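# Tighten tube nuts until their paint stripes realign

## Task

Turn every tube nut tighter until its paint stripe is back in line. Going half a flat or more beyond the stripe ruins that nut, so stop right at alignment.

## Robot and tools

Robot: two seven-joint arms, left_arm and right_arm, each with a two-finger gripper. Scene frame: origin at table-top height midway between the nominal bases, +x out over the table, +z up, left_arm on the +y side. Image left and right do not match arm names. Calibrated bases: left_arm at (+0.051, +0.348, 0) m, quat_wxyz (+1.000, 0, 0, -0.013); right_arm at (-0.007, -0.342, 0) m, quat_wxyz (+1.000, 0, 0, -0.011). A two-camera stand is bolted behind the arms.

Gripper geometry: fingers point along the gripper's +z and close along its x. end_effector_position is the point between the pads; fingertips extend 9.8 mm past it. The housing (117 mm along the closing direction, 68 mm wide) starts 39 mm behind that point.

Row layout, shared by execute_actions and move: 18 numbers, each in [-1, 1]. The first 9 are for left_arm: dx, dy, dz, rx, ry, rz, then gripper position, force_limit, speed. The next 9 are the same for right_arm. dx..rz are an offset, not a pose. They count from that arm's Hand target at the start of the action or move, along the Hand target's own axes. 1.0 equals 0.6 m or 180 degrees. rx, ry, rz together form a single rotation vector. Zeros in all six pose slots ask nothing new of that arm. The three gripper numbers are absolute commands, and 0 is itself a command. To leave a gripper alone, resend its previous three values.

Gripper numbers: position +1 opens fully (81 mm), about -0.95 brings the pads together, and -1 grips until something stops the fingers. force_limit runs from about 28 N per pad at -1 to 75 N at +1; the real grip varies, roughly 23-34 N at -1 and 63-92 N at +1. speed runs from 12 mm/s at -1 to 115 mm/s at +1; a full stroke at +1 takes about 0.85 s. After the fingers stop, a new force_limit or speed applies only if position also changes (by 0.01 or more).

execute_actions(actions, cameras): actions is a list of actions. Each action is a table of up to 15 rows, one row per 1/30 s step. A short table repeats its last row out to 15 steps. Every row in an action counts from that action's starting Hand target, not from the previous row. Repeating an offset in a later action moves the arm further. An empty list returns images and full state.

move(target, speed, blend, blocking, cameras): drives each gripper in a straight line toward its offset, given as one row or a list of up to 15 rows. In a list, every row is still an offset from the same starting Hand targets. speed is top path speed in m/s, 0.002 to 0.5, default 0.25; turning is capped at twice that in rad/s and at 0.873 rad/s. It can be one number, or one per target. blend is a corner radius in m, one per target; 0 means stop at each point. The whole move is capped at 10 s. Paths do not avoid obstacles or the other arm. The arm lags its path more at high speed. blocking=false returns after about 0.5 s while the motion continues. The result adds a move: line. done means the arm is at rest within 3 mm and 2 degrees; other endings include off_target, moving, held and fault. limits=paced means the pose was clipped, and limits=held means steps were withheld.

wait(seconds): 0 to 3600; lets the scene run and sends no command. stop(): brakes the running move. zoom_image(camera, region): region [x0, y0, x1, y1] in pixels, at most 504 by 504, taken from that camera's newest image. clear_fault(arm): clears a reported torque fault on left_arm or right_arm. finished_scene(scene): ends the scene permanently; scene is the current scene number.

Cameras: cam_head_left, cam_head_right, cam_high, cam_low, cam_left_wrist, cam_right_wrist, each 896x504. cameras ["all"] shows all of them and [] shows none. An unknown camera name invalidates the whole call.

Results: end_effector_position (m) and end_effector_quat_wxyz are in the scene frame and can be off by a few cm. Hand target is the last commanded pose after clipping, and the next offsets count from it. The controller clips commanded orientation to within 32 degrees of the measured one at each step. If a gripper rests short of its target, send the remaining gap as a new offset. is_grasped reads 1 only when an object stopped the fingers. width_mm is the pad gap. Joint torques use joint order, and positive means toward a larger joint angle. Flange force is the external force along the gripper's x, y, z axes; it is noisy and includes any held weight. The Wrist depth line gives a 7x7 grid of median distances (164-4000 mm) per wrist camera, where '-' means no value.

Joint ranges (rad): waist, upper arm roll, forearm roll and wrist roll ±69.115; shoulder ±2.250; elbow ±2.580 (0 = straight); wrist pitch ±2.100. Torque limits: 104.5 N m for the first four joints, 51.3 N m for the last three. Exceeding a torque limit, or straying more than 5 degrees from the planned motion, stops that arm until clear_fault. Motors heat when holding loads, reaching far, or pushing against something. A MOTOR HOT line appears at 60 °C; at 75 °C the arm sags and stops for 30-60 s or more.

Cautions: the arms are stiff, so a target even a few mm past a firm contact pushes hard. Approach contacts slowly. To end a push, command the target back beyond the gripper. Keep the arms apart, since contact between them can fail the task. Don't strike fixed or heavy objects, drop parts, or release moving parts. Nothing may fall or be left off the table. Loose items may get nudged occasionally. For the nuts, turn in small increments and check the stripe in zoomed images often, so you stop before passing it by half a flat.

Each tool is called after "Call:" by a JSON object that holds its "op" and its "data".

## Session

Scene 1 was done. Scene 2 now.

Call:
{"op": "execute_actions", "data": {"actions": []}}

Scene clock: 0.00 s.
left_arm: end_effector_position=(+0.0728, +0.5267, +0.2183) width_mm=80.7 is_grasped=0 end_effector_quat_wxyz=(-0.164, -0.040, +0.969, +0.180) | right_arm: end_effector_position=(+0.2694, -0.1224, +0.1061) width_mm=80.8 is_grasped=0 end_effector_quat_wxyz=(-0.099, -0.520, +0.847, +0.058)
Joint positions: left_arm=[-1.114 -0.221 0.253 2.554 -0.591 0.862 2.788] | right_arm=[-0.274 0.605 -0.543 1.941 0.197 0.854 3.36]
Joint velocities: within noise
Joint torques (N m): no reading
Flange force (N): no reading
Wrist depth (mm): cam_left_wrist=[281 294 307 321 334 352 374 / 289 303 318 331 345 366 385 / 297 313 328 343 358 376 399 / 306 321 338 353 371 390 419 / 316 332 348 362 381 405 432 / 323 341 355 377 397 417 446 / 334 352 370 390 411 441 472] | cam_right_wrist=[204 207 210 213 216 219 223 / 208 211 214 217 220 223 227 / 211 215 218 221 224 227 231 / 215 218 222 225 229 232 236 / 219 222 225 229 233 237 241 / 223 226 229 234 237 242 245 / 226 230 233 237 242 246 250]
Hand target: left_arm +0.0728, +0.5267, +0.2183; -0.164, -0.040, +0.969, +0.180 | right_arm +0.2694, -0.1224, +0.1061; -0.099, -0.520, +0.847, +0.058
Tool commands: left_gripper/position=+0.992 left_gripper/force_limit=+1.0 left_gripper/speed=+1.0 right_gripper/position=+0.994 right_gripper/force_limit=+1.0 right_gripper/speed=+1.0

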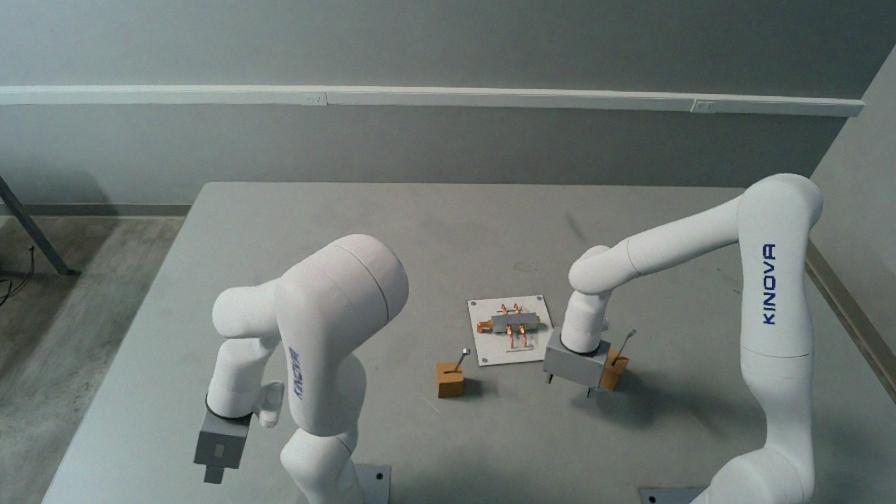

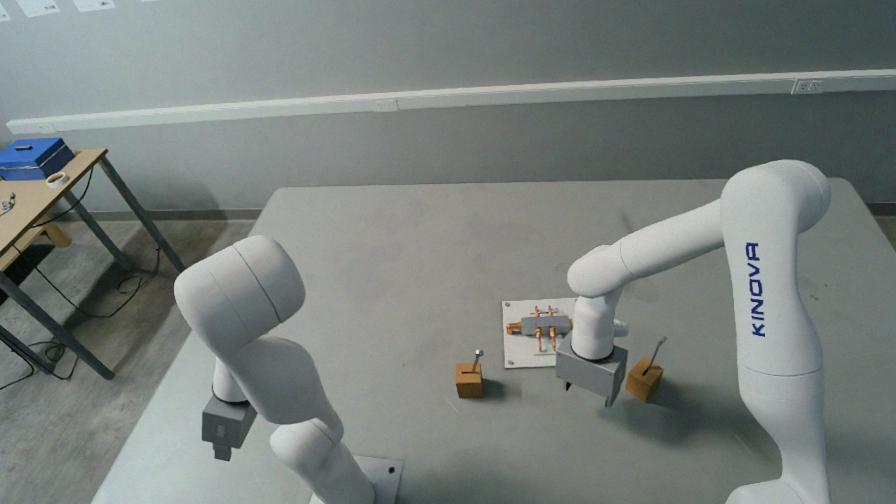

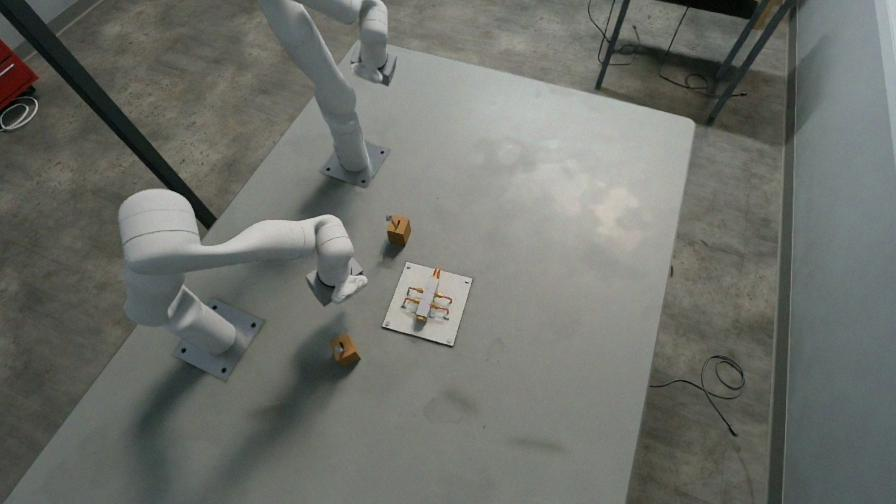

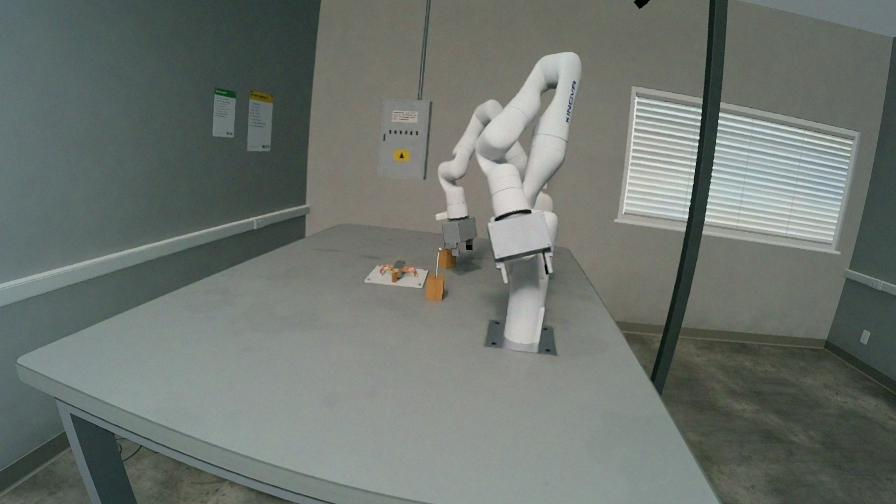

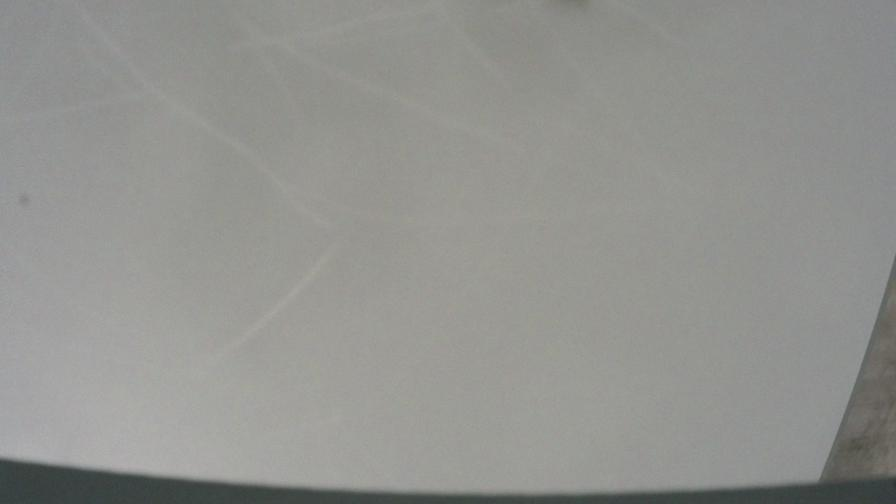

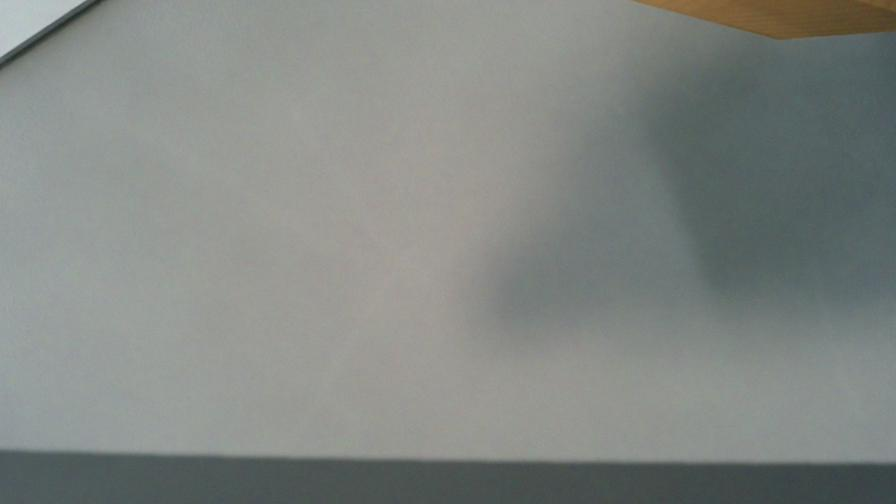

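Call:
{"op": "zoom_image", "data": {"camera": "cam_head_left", "region": [420, 285, 660, 405]}}

Call:
{"op": "zoom_image", "data": {"camera": "cam_head_right", "region": [440, 290, 680, 410]}}

Call:
{"op": "zoom_image", "data": {"camera": "cam_high", "region": [320, 200, 500, 370]}}

Call:
{"op": "zoom_image", "data": {"camera": "cam_low", "region": [350, 210, 480, 310]}}

Scaled by 2.100 from the camera's image (finer frame: 1280x720).

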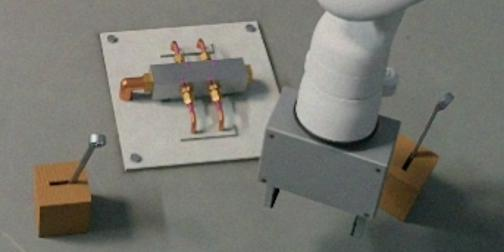

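Scaled by 2.100 from the camera's image (finer frame: 1280x720).

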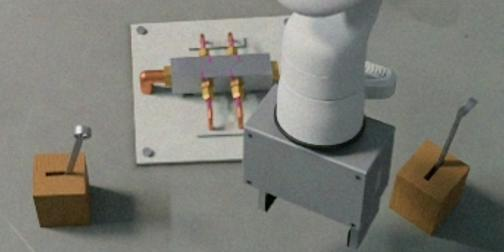

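Scaled by 2.800 from the camera's image (finer frame: 1280x720).

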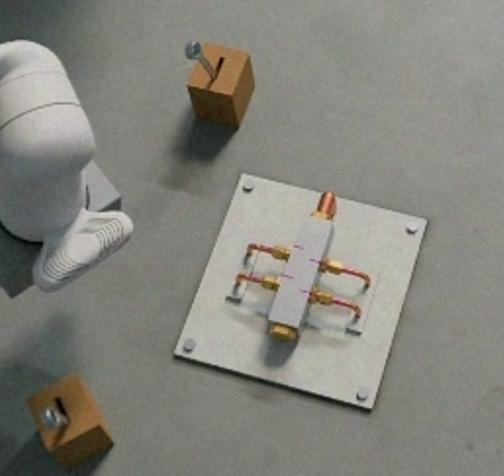

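Scaled by 3.877 from the camera's image (finer frame: 1280x720).

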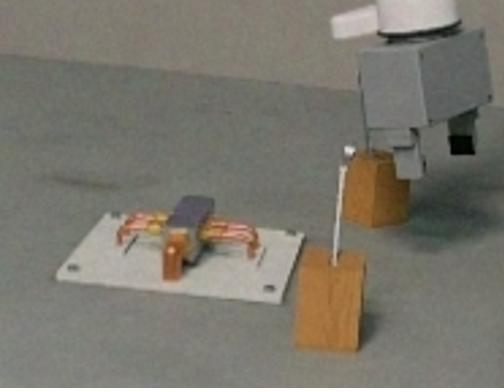

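Call:
{"op": "move", "data": {"target": [[0,0,0,0,0,0,0.992,1,1,0.0478,0.0895,-0.434,0,0,0,0.994,1,1],[-0.346,-0.0425,-0.420,0.08,0.0875,-0.472,0.992,1,1,0.343,-0.0473,-0.430,0.0763,0.0397,-0.615,0.994,1,1]], "speed": 0.25, "blend": 0.02, "cameras": ["cam_head_left","cam_high"]}}

Scene clock: 9.07 s.
left_arm: end_effector_position=(+0.3528, +0.4464, +0.3680) width_mm=80.7 is_grasped=0 end_effector_quat_wxyz=(+0.114, +0.720, -0.673, -0.125) | right_arm: end_effector_position=(+0.2620, -0.3177, +0.3735) width_mm=80.8 is_grasped=0 end_effector_quat_wxyz=(+0.000, +0.999, -0.050, +0.000)
Joint positions: left_arm=[-0.785 0.269 0.618 1.507 -0.207 1.752 4.646] | right_arm=[0.314 -0.099 -0.455 1.781 -0.045 1.449 6.073]
Joint torques (N m): left_arm=[-0.16 -11.81 3.15 -8.07 -0.38 1.15 0.46] | right_arm=[-0.56 -6.58 -0.74 -9.12 -0.58 0.12 0.08]
Flange force (N): left_arm=[-1.8 1.6 -0.3] | right_arm=[0.7 2.7 -1.1]
Wrist depth (mm): cam_left_wrist=[463 464 464 460 460 457 450 / 475 477 473 474 472 468 464 / 489 486 489 488 485 481 474 / 502 503 499 499 494 494 489 / 518 516 511 508 508 507 505 / 537 528 527 524 523 522 520 / 554 546 545 541 540 538 536] | cam_right_wrist=[503 505 504 503 503 503 503 / 504 505 503 502 503 503 502 / 504 505 504 505 435 503 502 / 504 505 503 503 441 502 503 / 503 505 502 503 504 503 502 / 494 505 503 503 504 502 501 / 504 505 505 504 503 502 500]
Hand target: left_arm +0.3528, +0.4464, +0.3680; +0.114, +0.720, -0.673, -0.125 | right_arm +0.2620, -0.3177, +0.3735; +0.000, +0.999, -0.050, +0.000
Off the commanded pose: left_arm 0.000 m, 0 deg | right_arm 0.000 m, 0 deg.
move: done

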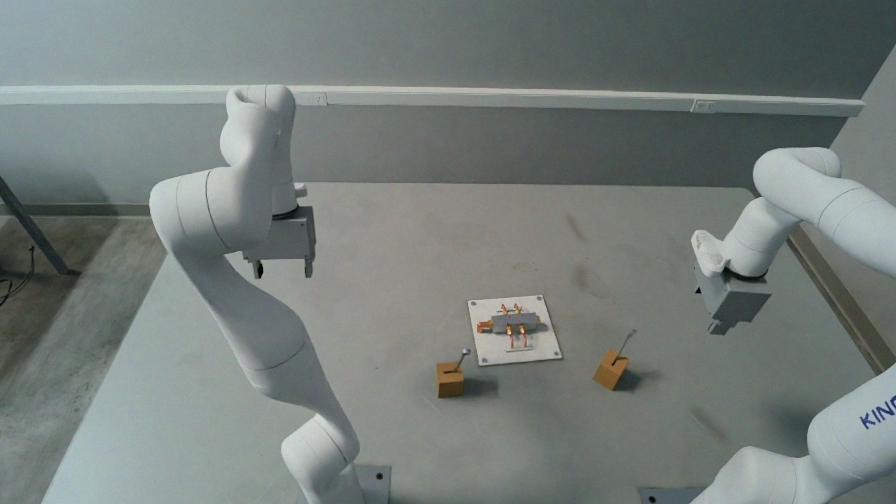

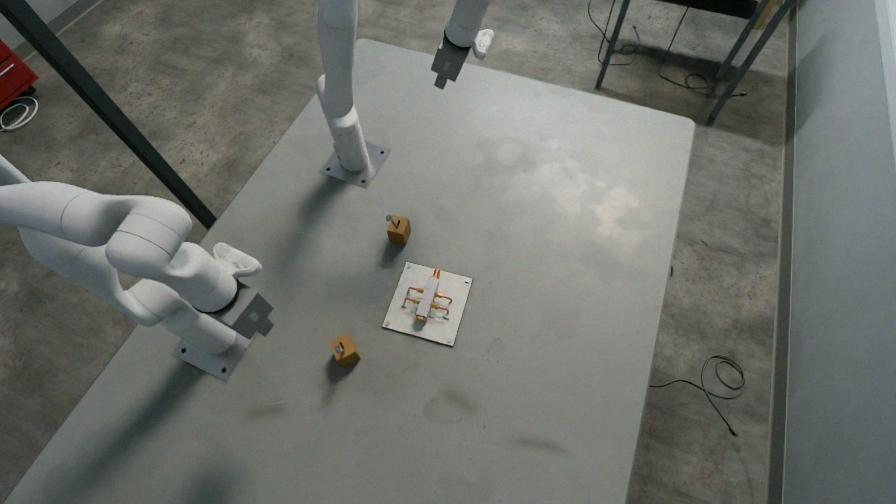

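Call:
{"op": "move", "data": {"target": [0.8845,-0.0822,0.0133,0.08,0.088,-0.473,0.992,1,1,0,0,0,0,0,0,0.994,1,1], "speed": 0.25, "cameras": ["cam_left_wrist","cam_right_wrist"]}}

Scene clock: 13.27 s.
left_arm: end_effector_position=(+0.4300, -0.0796, +0.3295) width_mm=80.7 is_grasped=0 end_effector_quat_wxyz=(+0.000, +1.000, -0.001, +0.000) | right_arm: end_effector_position=(+0.2620, -0.3177, +0.3735) width_mm=80.8 is_grasped=0 end_effector_quat_wxyz=(+0.000, +0.999, -0.050, +0.000)
Joint positions: left_arm=[0.566 0.689 0.503 0.918 -0.311 1.598 7.267] | right_arm=[0.314 -0.099 -0.455 1.781 -0.045 1.449 6.073]
Joint torques (N m): left_arm=[-0.11 -21.46 4.27 -8.91 -0.24 0.13 0.4] | right_arm=[-0.56 -6.6 -0.71 -9.1 -0.56 0.16 0.05]
Flange force (N): left_arm=[0.4 -0.5 -0.7] | right_arm=[0.7 2.8 -1.0]
Wrist depth (mm): cam_left_wrist=[460 461 459 460 461 459 459 / 460 460 460 454 454 451 458 / 460 459 458 454 424 454 458 / 459 459 459 451 412 451 458 / 456 458 460 451 413 451 457 / 457 458 456 452 411 451 456 / 457 457 457 450 450 451 455] | cam_right_wrist=[505 504 503 503 503 502 502 / 505 505 505 505 502 502 503 / 505 505 505 503 435 503 503 / 505 504 504 504 441 502 501 / 504 504 504 503 503 502 502 / 493 507 503 501 503 502 503 / 503 504 503 502 504 502 502]
Hand target: left_arm +0.4300, -0.0796, +0.3295; +0.000, +1.000, -0.001, +0.000 | right_arm +0.2620, -0.3177, +0.3735; +0.000, +0.999, -0.050, +0.000
Off the commanded pose: left_arm 0.000 m, 0 deg | right_arm 0.000 m, 0 deg.
move: done

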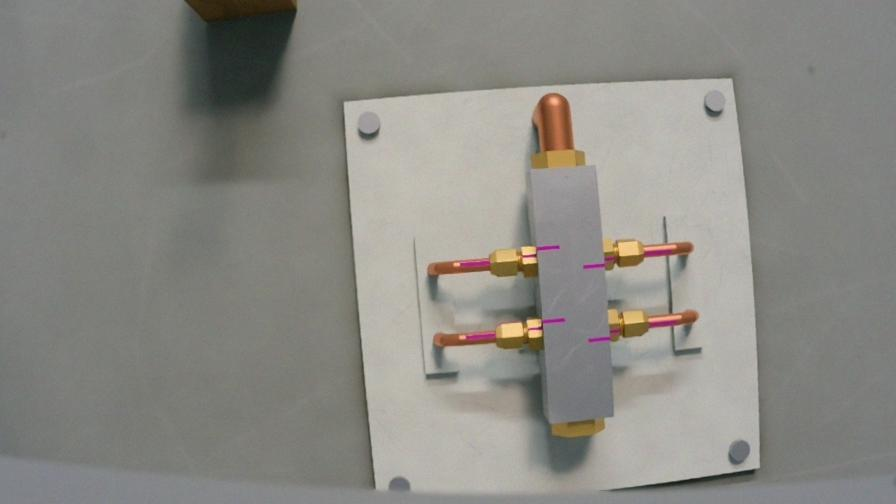

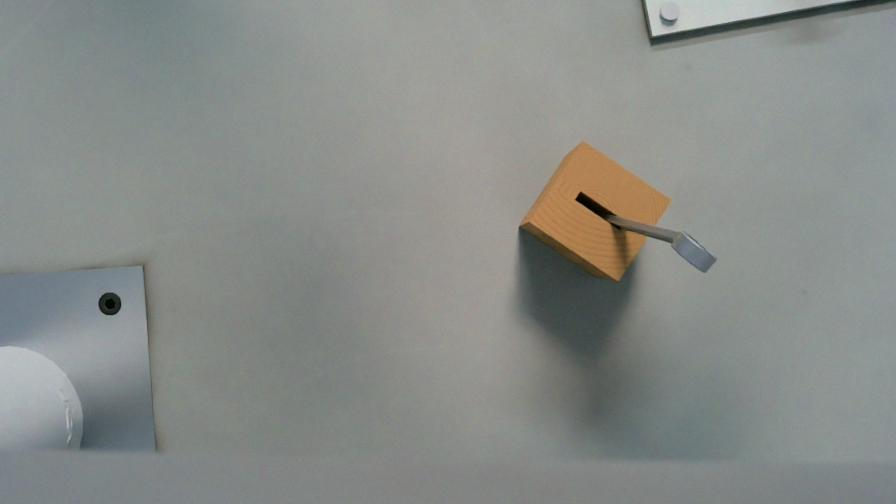

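Call:
{"op": "zoom_image", "data": {"camera": "cam_left_wrist", "region": [400, 140, 740, 440]}}

Call:
{"op": "zoom_image", "data": {"camera": "cam_left_wrist", "region": [470, 220, 570, 290]}}

Call:
{"op": "zoom_image", "data": {"camera": "cam_left_wrist", "region": [470, 295, 570, 365]}}

Call:
{"op": "zoom_image", "data": {"camera": "cam_left_wrist", "region": [580, 215, 680, 285]}}

Call:
{"op": "zoom_image", "data": {"camera": "cam_left_wrist", "region": [580, 285, 680, 355]}}

Scaled by 1.482 from the camera's image (finer frame: 1280x720).

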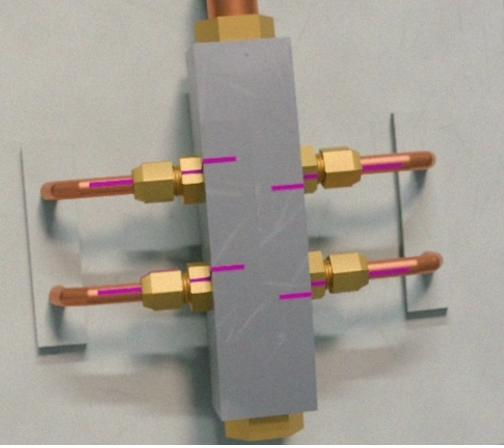

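Scaled by 5.040 from the camera's image (finer frame: 1280x720).

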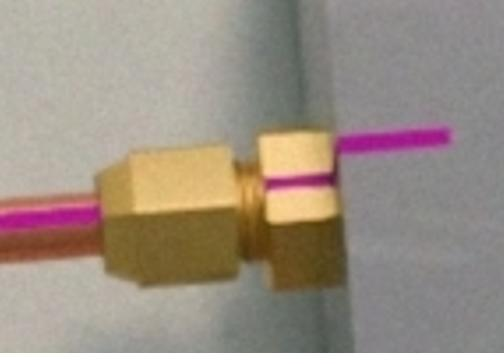

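Scaled by 5.040 from the camera's image (finer frame: 1280x720).

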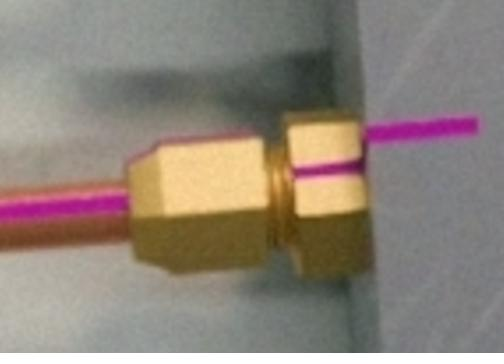

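Scaled by 5.040 from the camera's image (finer frame: 1280x720).

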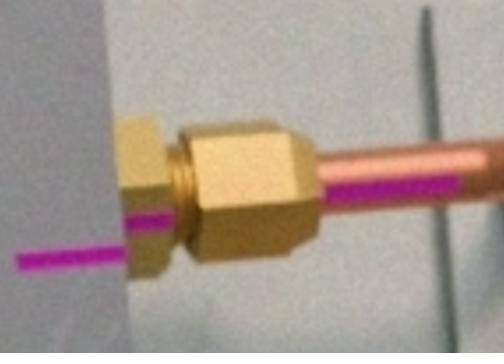

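Scaled by 5.040 from the camera's image (finer frame: 1280x720).

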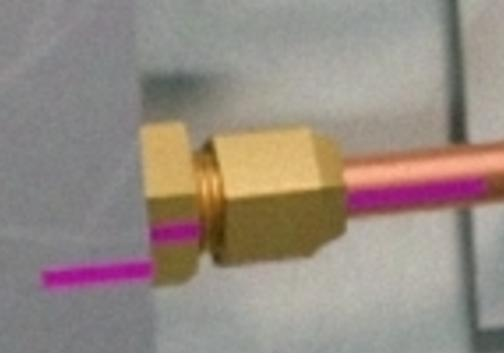

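Call:
{"op": "zoom_image", "data": {"camera": "cam_right_wrist", "region": [500, 120, 740, 300]}}

Call:
{"op": "execute_actions", "data": {"actions": [], "cameras": ["cam_high", "cam_low", "cam_head_left", "cam_head_right"]}}

Call:
{"op": "zoom_image", "data": {"camera": "cam_low", "region": [400, 225, 480, 305]}}

Call:
{"op": "zoom_image", "data": {"camera": "cam_head_left", "region": [580, 315, 650, 395]}}

Call:
{"op": "zoom_image", "data": {"camera": "cam_head_left", "region": [425, 335, 485, 405]}}

Call:
{"op": "zoom_image", "data": {"camera": "cam_high", "region": [320, 320, 370, 370]}}

Call:
{"op": "zoom_image", "data": {"camera": "cam_high", "region": [375, 200, 425, 250]}}

Scaled by 2.100 from the camera's image (finer frame: 1280x720).

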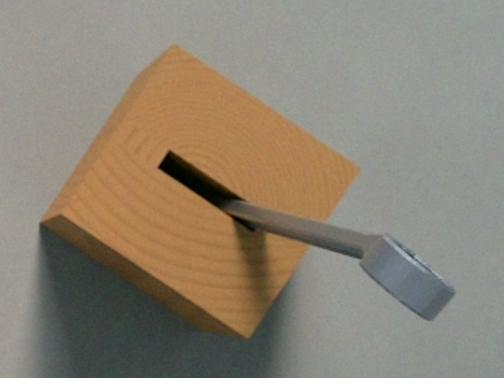

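Scene clock: 15.90 s.
left_arm: end_effector_position=(+0.4300, -0.0796, +0.3295) width_mm=80.7 is_grasped=0 end_effector_quat_wxyz=(+0.000, +1.000, -0.001, +0.000) | right_arm: end_effector_position=(+0.2620, -0.3177, +0.3735) width_mm=80.8 is_grasped=0 end_effector_quat_wxyz=(+0.000, +0.999, -0.050, +0.000)
Joint positions: left_arm=[0.566 0.689 0.503 0.918 -0.311 1.598 7.267] | right_arm=[0.314 -0.099 -0.455 1.781 -0.045 1.449 6.073]
Joint velocities: within noise
Joint torques (N m): left_arm=[-0.26 -21.48 4.28 -8.86 -0.24 0.15 0.36] | right_arm=[-0.59 -6.58 -0.71 -9.11 -0.56 0.11 0.06]
Flange force (N): left_arm=[0.5 0.1 -0.8] | right_arm=[0.6 2.8 -1.2]
Wrist depth (mm): cam_left_wrist=[462 460 461 461 460 459 461 / 460 458 459 454 453 453 459 / 459 459 458 452 424 453 458 / 458 459 456 450 412 452 458 / 459 458 459 452 411 450 457 / 458 457 456 451 411 452 454 / 457 458 457 449 451 449 454] | cam_right_wrist=[506 505 503 504 502 503 501 / 505 505 504 505 502 502 503 / 505 504 505 504 435 502 503 / 505 505 505 503 441 502 503 / 505 505 503 503 502 504 502 / 492 504 504 504 503 502 503 / 503 503 504 503 503 502 503]
Hand target: left_arm +0.4300, -0.0796, +0.3295; +0.000, +1.000, -0.001, +0.000 | right_arm +0.2620, -0.3177, +0.3735; +0.000, +0.999, -0.050, +0.000
Tool commands: left_gripper/position=+0.992 left_gripper/force_limit=+1.0 left_gripper/speed=+1.0 right_gripper/position=+0.994 right_gripper/force_limit=+1.0 right_gripper/speed=+1.0
Off the commanded pose: left_arm 0.000 m, 0 deg | right_arm 0.000 m, 0 deg.
Images, in order (width x height): cam_head_left 896x504, cam_head_right 896x504, cam_high 896x504, cam_low 896x504.

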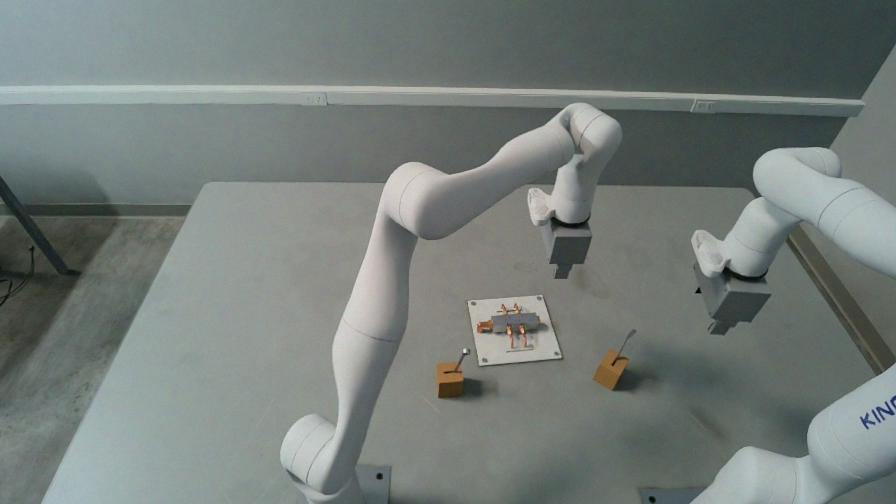

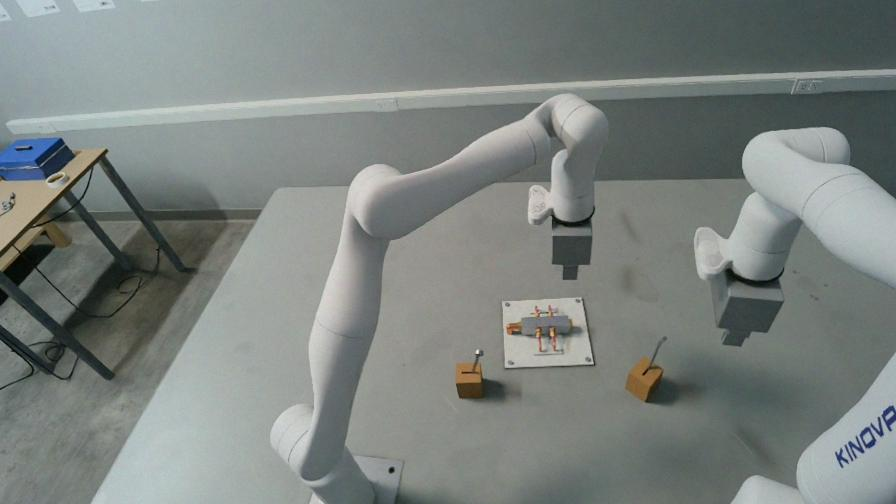

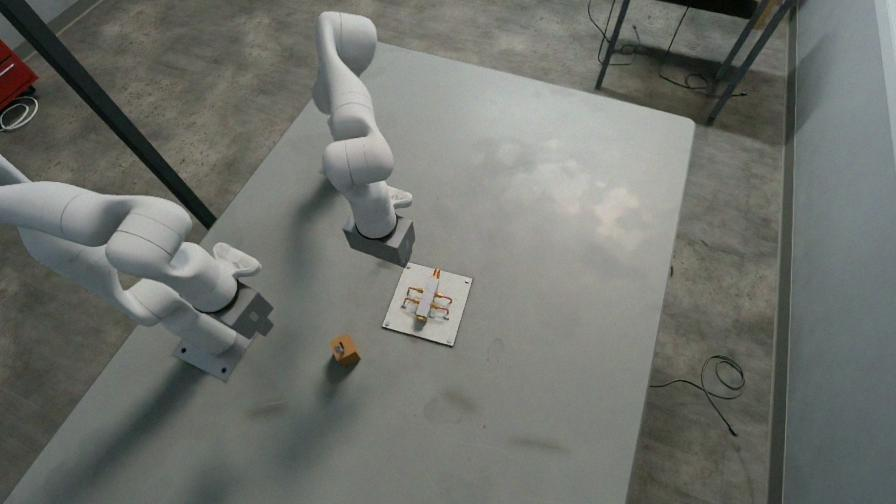

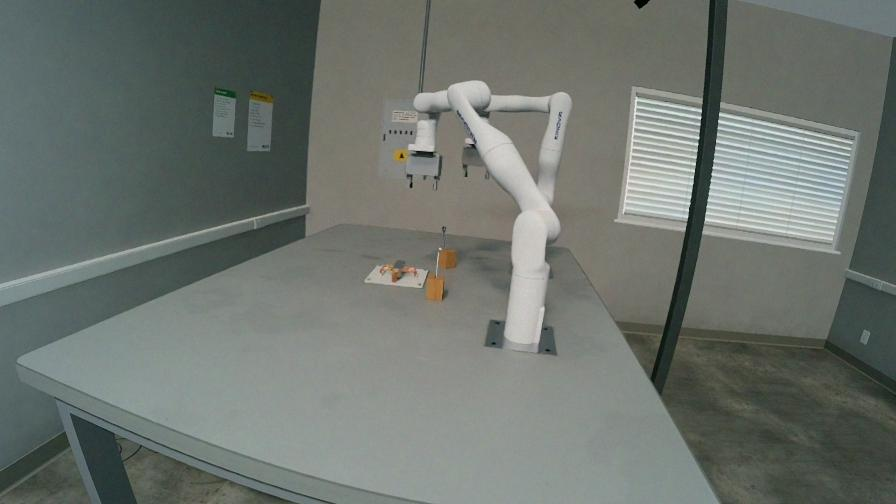

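Scaled by 6.300 from the camera's image (finer frame: 1280x720).

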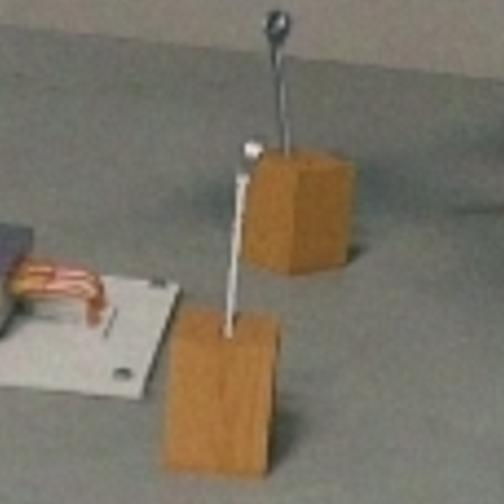

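Scaled by 6.300 from the camera's image (finer frame: 1280x720).

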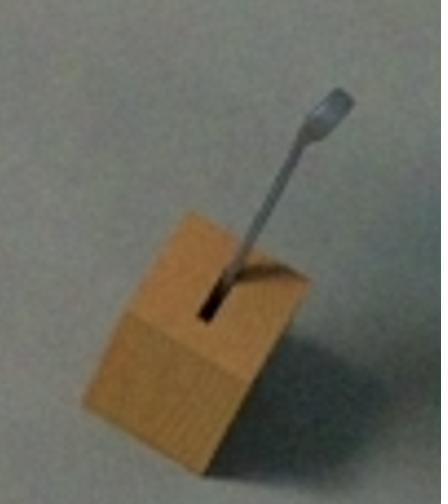

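Scaled by 7.200 from the camera's image (finer frame: 1280x720).

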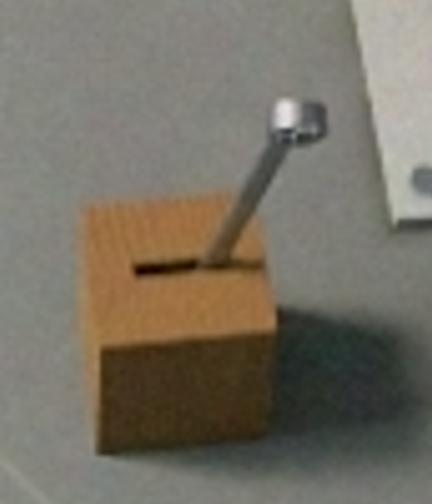

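Scaled by 10.080 from the camera's image (finer frame: 1280x720).

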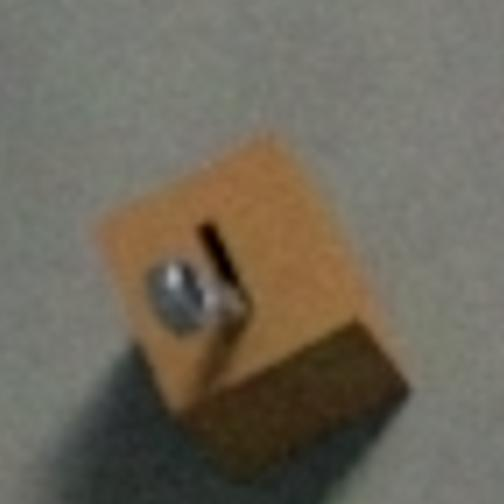

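Scaled by 10.080 from the camera's image (finer frame: 1280x720).

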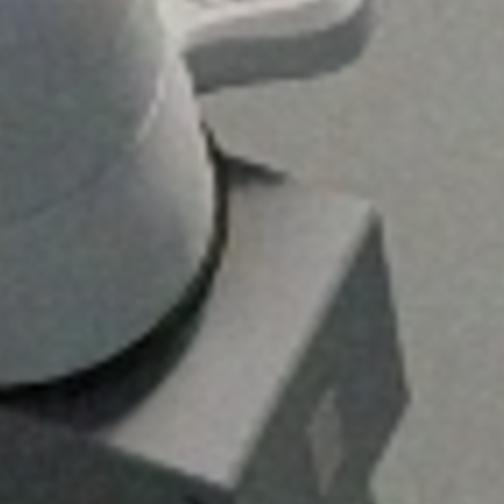

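Call:
{"op": "move", "data": {"target": [-0.2,-0.25,0,0,0,0,0.992,1,1,0,0,0,0,0,0,0.994,1,1], "speed": 0.25, "cameras": ["cam_left_wrist"]}}

Scene clock: 19.73 s.
left_arm: end_effector_position=(+0.3102, +0.0705, +0.3295) width_mm=80.7 is_grasped=0 end_effector_quat_wxyz=(+0.000, +1.000, -0.001, +0.000) | right_arm: end_effector_position=(+0.2620, -0.3177, +0.3735) width_mm=80.8 is_grasped=0 end_effector_quat_wxyz=(+0.000, +0.999, -0.050, +0.000)
Joint positions: left_arm=[0.292 0.19 0.535 1.656 -0.099 1.323 7.151] | right_arm=[0.314 -0.099 -0.455 1.781 -0.045 1.449 6.073]
Joint torques (N m): left_arm=[-0.16 -11.36 2.68 -8.94 -0.26 0.11 0.42] | right_arm=[-0.56 -6.57 -0.72 -9.11 -0.59 0.14 0.05]
Flange force (N): left_arm=[1.1 -2.3 -1.0] | right_arm=[0.6 2.8 -1.1]
Wrist depth (mm): cam_left_wrist=[462 461 461 460 462 462 462 / 463 460 461 462 460 459 460 / 461 460 459 460 460 460 461 / 460 460 461 390 460 458 459 / 458 458 458 456 459 458 457 / 458 458 458 459 458 452 450 / 459 456 457 458 458 452 452] | cam_right_wrist=[505 505 504 504 502 503 503 / 504 505 505 502 502 503 504 / 505 504 503 504 435 502 500 / 504 504 505 504 441 504 502 / 503 505 501 505 501 503 502 / 494 504 503 503 503 503 503 / 503 504 505 503 501 503 503]
Hand target: left_arm +0.3102, +0.0705, +0.3295; +0.000, +1.000, -0.001, +0.000 | right_arm +0.2620, -0.3177, +0.3735; +0.000, +0.999, -0.050, +0.000
Off the commanded pose: left_arm 0.000 m, 0 deg | right_arm 0.000 m, 0 deg.
move: done

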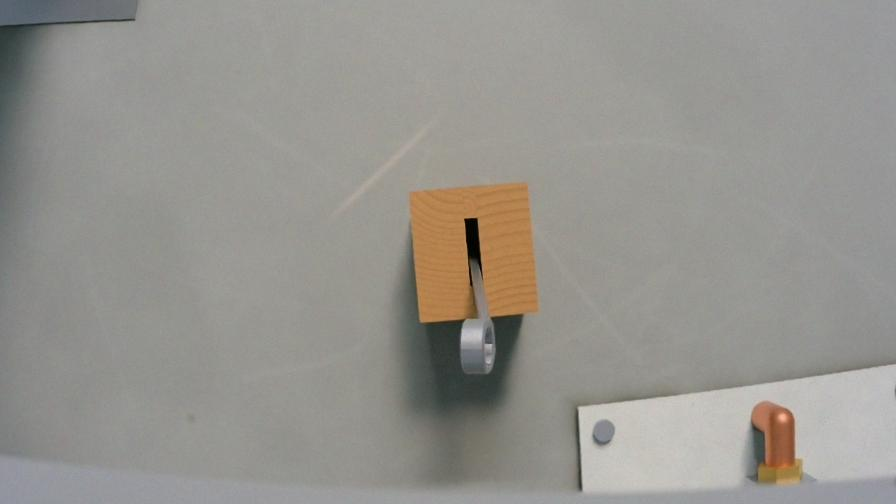

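Call:
{"op": "zoom_image", "data": {"camera": "cam_left_wrist", "region": [400, 170, 560, 390]}}

Call:
{"op": "zoom_image", "data": {"camera": "cam_left_wrist", "region": [440, 300, 520, 390]}}

Scaled by 2.291 from the camera's image (finer frame: 1280x720).

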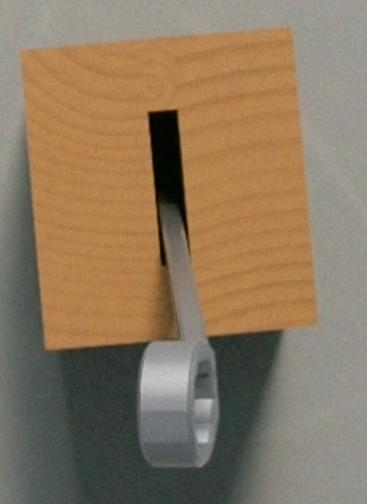

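Scaled by 5.600 from the camera's image (finer frame: 1280x720).

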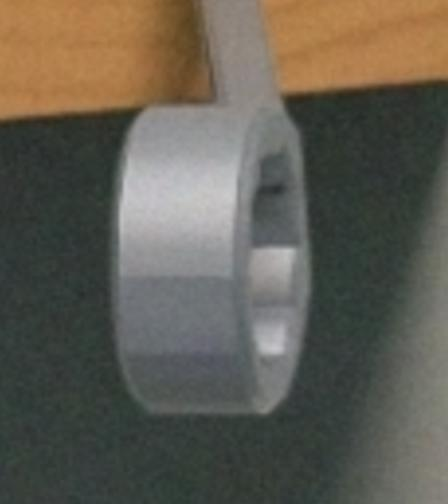

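Call:
{"op": "move", "data": {"target": [0,0,0,0,0,0,0.992,1,1,0.096,-0.03,0.0733,0,0,0,0.994,1,1], "speed": 0.2, "cameras": ["cam_right_wrist"]}}

Call:
{"op": "zoom_image", "data": {"camera": "cam_right_wrist", "region": [400, 170, 640, 390]}}

Scene clock: 21.53 s.
left_arm: end_effector_position=(+0.3102, +0.0705, +0.3295) width_mm=80.7 is_grasped=0 end_effector_quat_wxyz=(+0.000, +1.000, -0.001, +0.000) | right_arm: end_effector_position=(+0.3211, -0.3055, +0.3296) width_mm=80.8 is_grasped=0 end_effector_quat_wxyz=(+0.000, +0.999, -0.050, +0.000)
Joint positions: left_arm=[0.292 0.19 0.535 1.656 -0.099 1.323 7.151] | right_arm=[0.263 0.081 -0.51 1.763 0.04 1.308 5.951]
Joint torques (N m): left_arm=[-0.16 -11.31 2.75 -8.96 -0.26 0.09 0.41] | right_arm=[-0.57 -9.55 -1.44 -8.85 -0.54 0.11 0.06]
Flange force (N): left_arm=[1.0 -2.5 -1.1] | right_arm=[0.5 2.1 -1.0]
Wrist depth (mm): cam_left_wrist=[460 462 462 462 461 460 459 / 460 461 458 461 461 460 461 / 460 458 459 460 462 460 462 / 459 459 459 392 459 461 460 / 461 459 459 457 460 459 457 / 456 459 459 458 458 453 452 / 458 458 457 459 457 452 453] | cam_right_wrist=[462 460 459 460 459 457 457 / 459 460 459 458 458 457 459 / 462 461 459 459 459 457 458 / 460 459 459 390 458 459 458 / 460 461 459 460 459 459 457 / 460 459 459 459 459 458 458 / 459 460 459 459 458 459 457]
Hand target: left_arm +0.3102, +0.0705, +0.3295; +0.000, +1.000, -0.001, +0.000 | right_arm +0.3211, -0.3054, +0.3296; +0.000, +0.999, -0.050, +0.000
Off the commanded pose: left_arm 0.000 m, 0 deg | right_arm 0.000 m, 0 deg.
move: done

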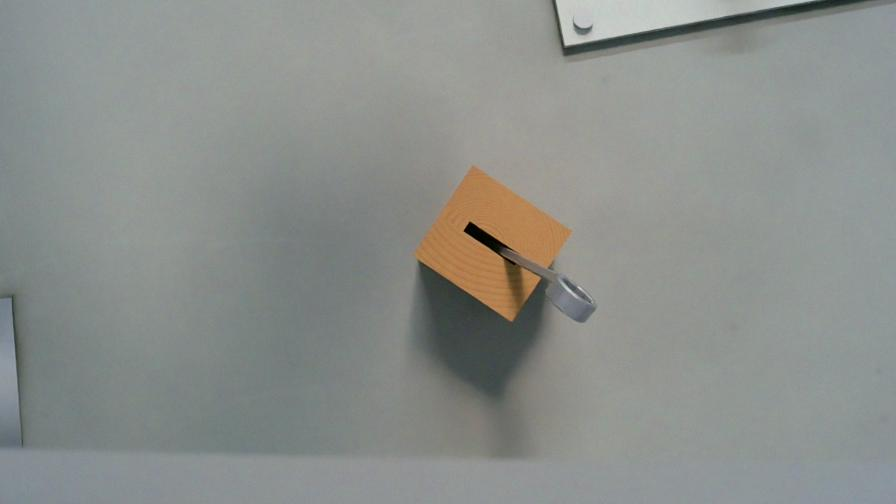

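Scaled by 2.100 from the camera's image (finer frame: 1280x720).

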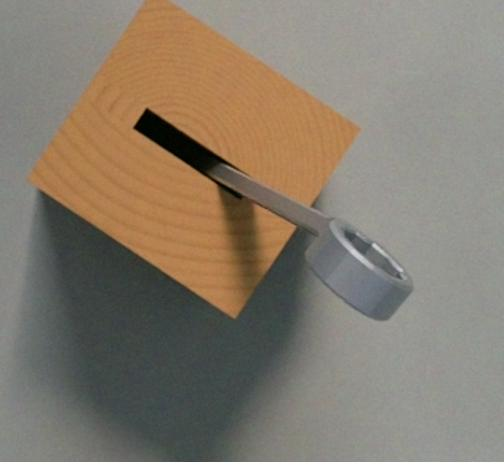

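Call:
{"op": "move", "data": {"target": [[-0.067,0.283,0.05,-0.3004,0.1411,-0.2545,0.992,1,1,-0.167,0.335,-0.067,0,0,0,0.994,1,1],[-0.017,0.464,0.261,-0.3004,0.1411,-0.2545,0.992,1,1,-0.167,0.335,-0.067,0,0,0,0.994,1,1]], "speed": [0.2,0.1], "cameras": ["cam_left_wrist","cam_head_right","cam_low"]}}

Scene clock: 31.30 s.
left_arm: end_effector_position=(+0.2996, -0.2078, +0.1729) width_mm=80.7 is_grasped=0 end_effector_quat_wxyz=(+0.439, +0.792, +0.371, +0.206) | right_arm: end_effector_position=(+0.2015, -0.4956, +0.3696) width_mm=80.8 is_grasped=0 end_effector_quat_wxyz=(+0.000, +0.999, -0.050, +0.000)
Joint positions: left_arm=[0.954 0.764 0.565 2.029 -2.145 1.014 10.323] | right_arm=[0.611 -0.127 -0.079 1.825 -0.011 1.443 6.741]
Joint torques (N m): left_arm=[-0.17 -18.95 4.57 -5.5 -1.68 2.36 0.36] | right_arm=[-0.61 -6.71 -1.06 -9.05 -0.55 0.17 0.07]
Flange force (N): left_arm=[-1.0 2.6 0.3] | right_arm=[-0.8 3.0 -1.0]
Wrist depth (mm): cam_left_wrist=[258 257 251 248 261 254 247 / 286 285 237 233 274 280 272 / 319 319 223 220 305 313 311 / 364 351 236 226 346 355 344 / 423 404 402 243 398 396 407 / 503 475 473 451 467 462 480 / 620 579 549 545 566 560 584] | cam_right_wrist=[407 500 499 500 499 500 500 / 380 499 500 500 499 497 498 / 451 499 500 499 499 500 498 / 500 501 500 499 498 497 497 / 500 499 500 499 499 499 499 / 499 500 499 499 499 499 500 / 501 501 501 500 499 498 497]
Hand target: left_arm +0.2996, -0.2078, +0.1729; +0.439, +0.792, +0.371, +0.206 | right_arm +0.2015, -0.4956, +0.3696; +0.000, +0.999, -0.050, +0.000
Off the commanded pose: left_arm 0.000 m, 0 deg | right_arm 0.000 m, 0 deg.
move: done
Images, in order (width x height): cam_head_right 896x504, cam_low 896x504, cam_left_wrist 896x504.

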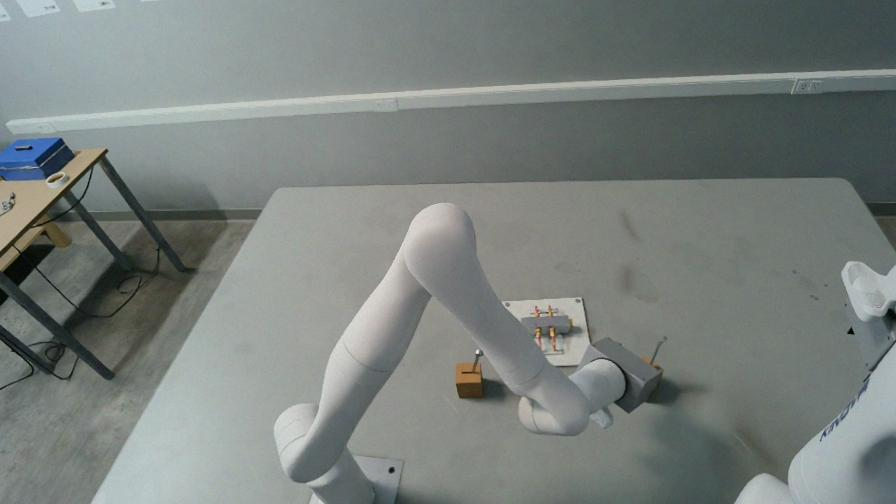

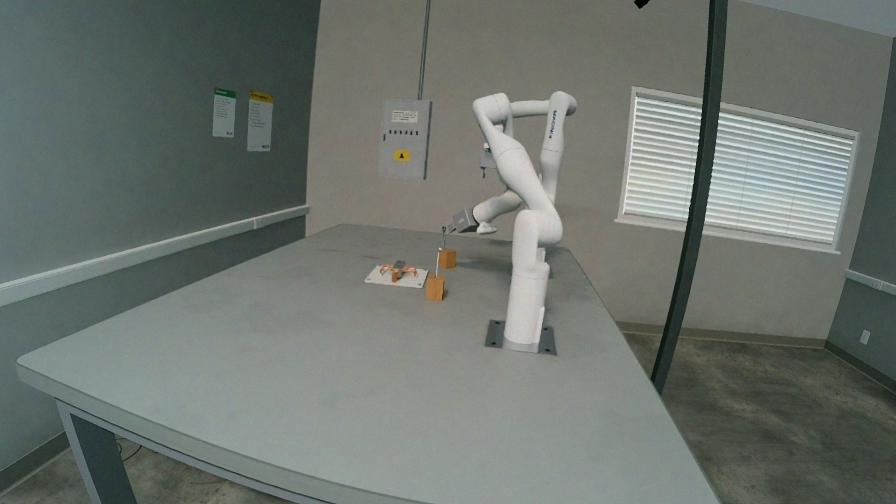

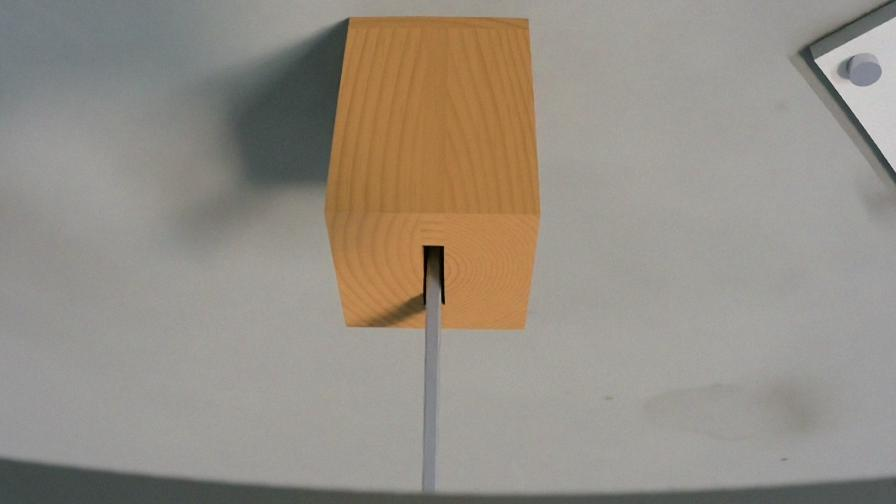

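Call:
{"op": "move", "data": {"target": [-0.0055,0,0.15,0,0,0,0.992,1,1,0,0,0,0,0,0,0.994,1,1], "speed": 0.08, "cameras": ["cam_left_wrist"]}}

Scene clock: 33.03 s.
left_arm: end_effector_position=(+0.3562, -0.2592, +0.1251) width_mm=80.7 is_grasped=0 end_effector_quat_wxyz=(+0.439, +0.792, +0.371, +0.206) | right_arm: end_effector_position=(+0.2015, -0.4956, +0.3696) width_mm=80.8 is_grasped=0 end_effector_quat_wxyz=(+0.000, +0.999, -0.050, +0.000)
Joint positions: left_arm=[0.915 0.934 0.514 1.822 -2.249 0.942 10.272] | right_arm=[0.611 -0.127 -0.079 1.825 -0.011 1.443 6.741]
Joint torques (N m): left_arm=[-0.17 -21.91 5.12 -5.84 -1.69 2.26 0.41] | right_arm=[-0.59 -6.67 -1.05 -9.1 -0.56 0.18 0.06]
Flange force (N): left_arm=[-1.1 2.8 0.5] | right_arm=[-1.0 2.9 -0.8]
Wrist depth (mm): cam_left_wrist=[191 190 - - - 187 187 / 211 211 - - - 207 206 / 237 236 - - - 231 230 / 261 268 - - - 262 260 / 311 309 - - - 303 300 / 370 353 365 363 360 357 354 / 457 430 405 420 399 416 432] | cam_right_wrist=[407 501 500 500 500 499 499 / 379 501 498 500 499 499 498 / 451 499 501 500 499 499 499 / 500 501 501 500 499 501 499 / 500 501 500 499 499 500 497 / 500 499 500 499 499 499 500 / 500 501 500 500 500 499 499]
Hand target: left_arm +0.3561, -0.2592, +0.1251; +0.439, +0.792, +0.371, +0.206 | right_arm +0.2015, -0.4956, +0.3696; +0.000, +0.999, -0.050, +0.000
Off the commanded pose: left_arm 0.000 m, 0 deg | right_arm 0.000 m, 0 deg.
move: done

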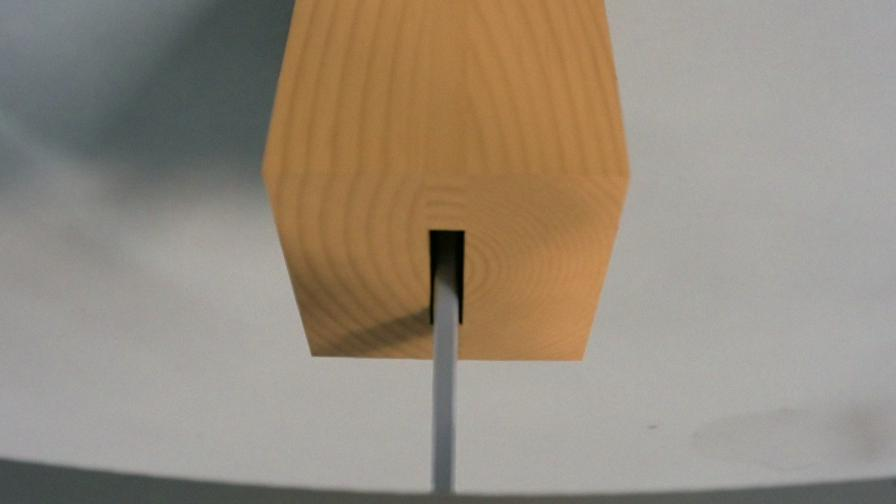

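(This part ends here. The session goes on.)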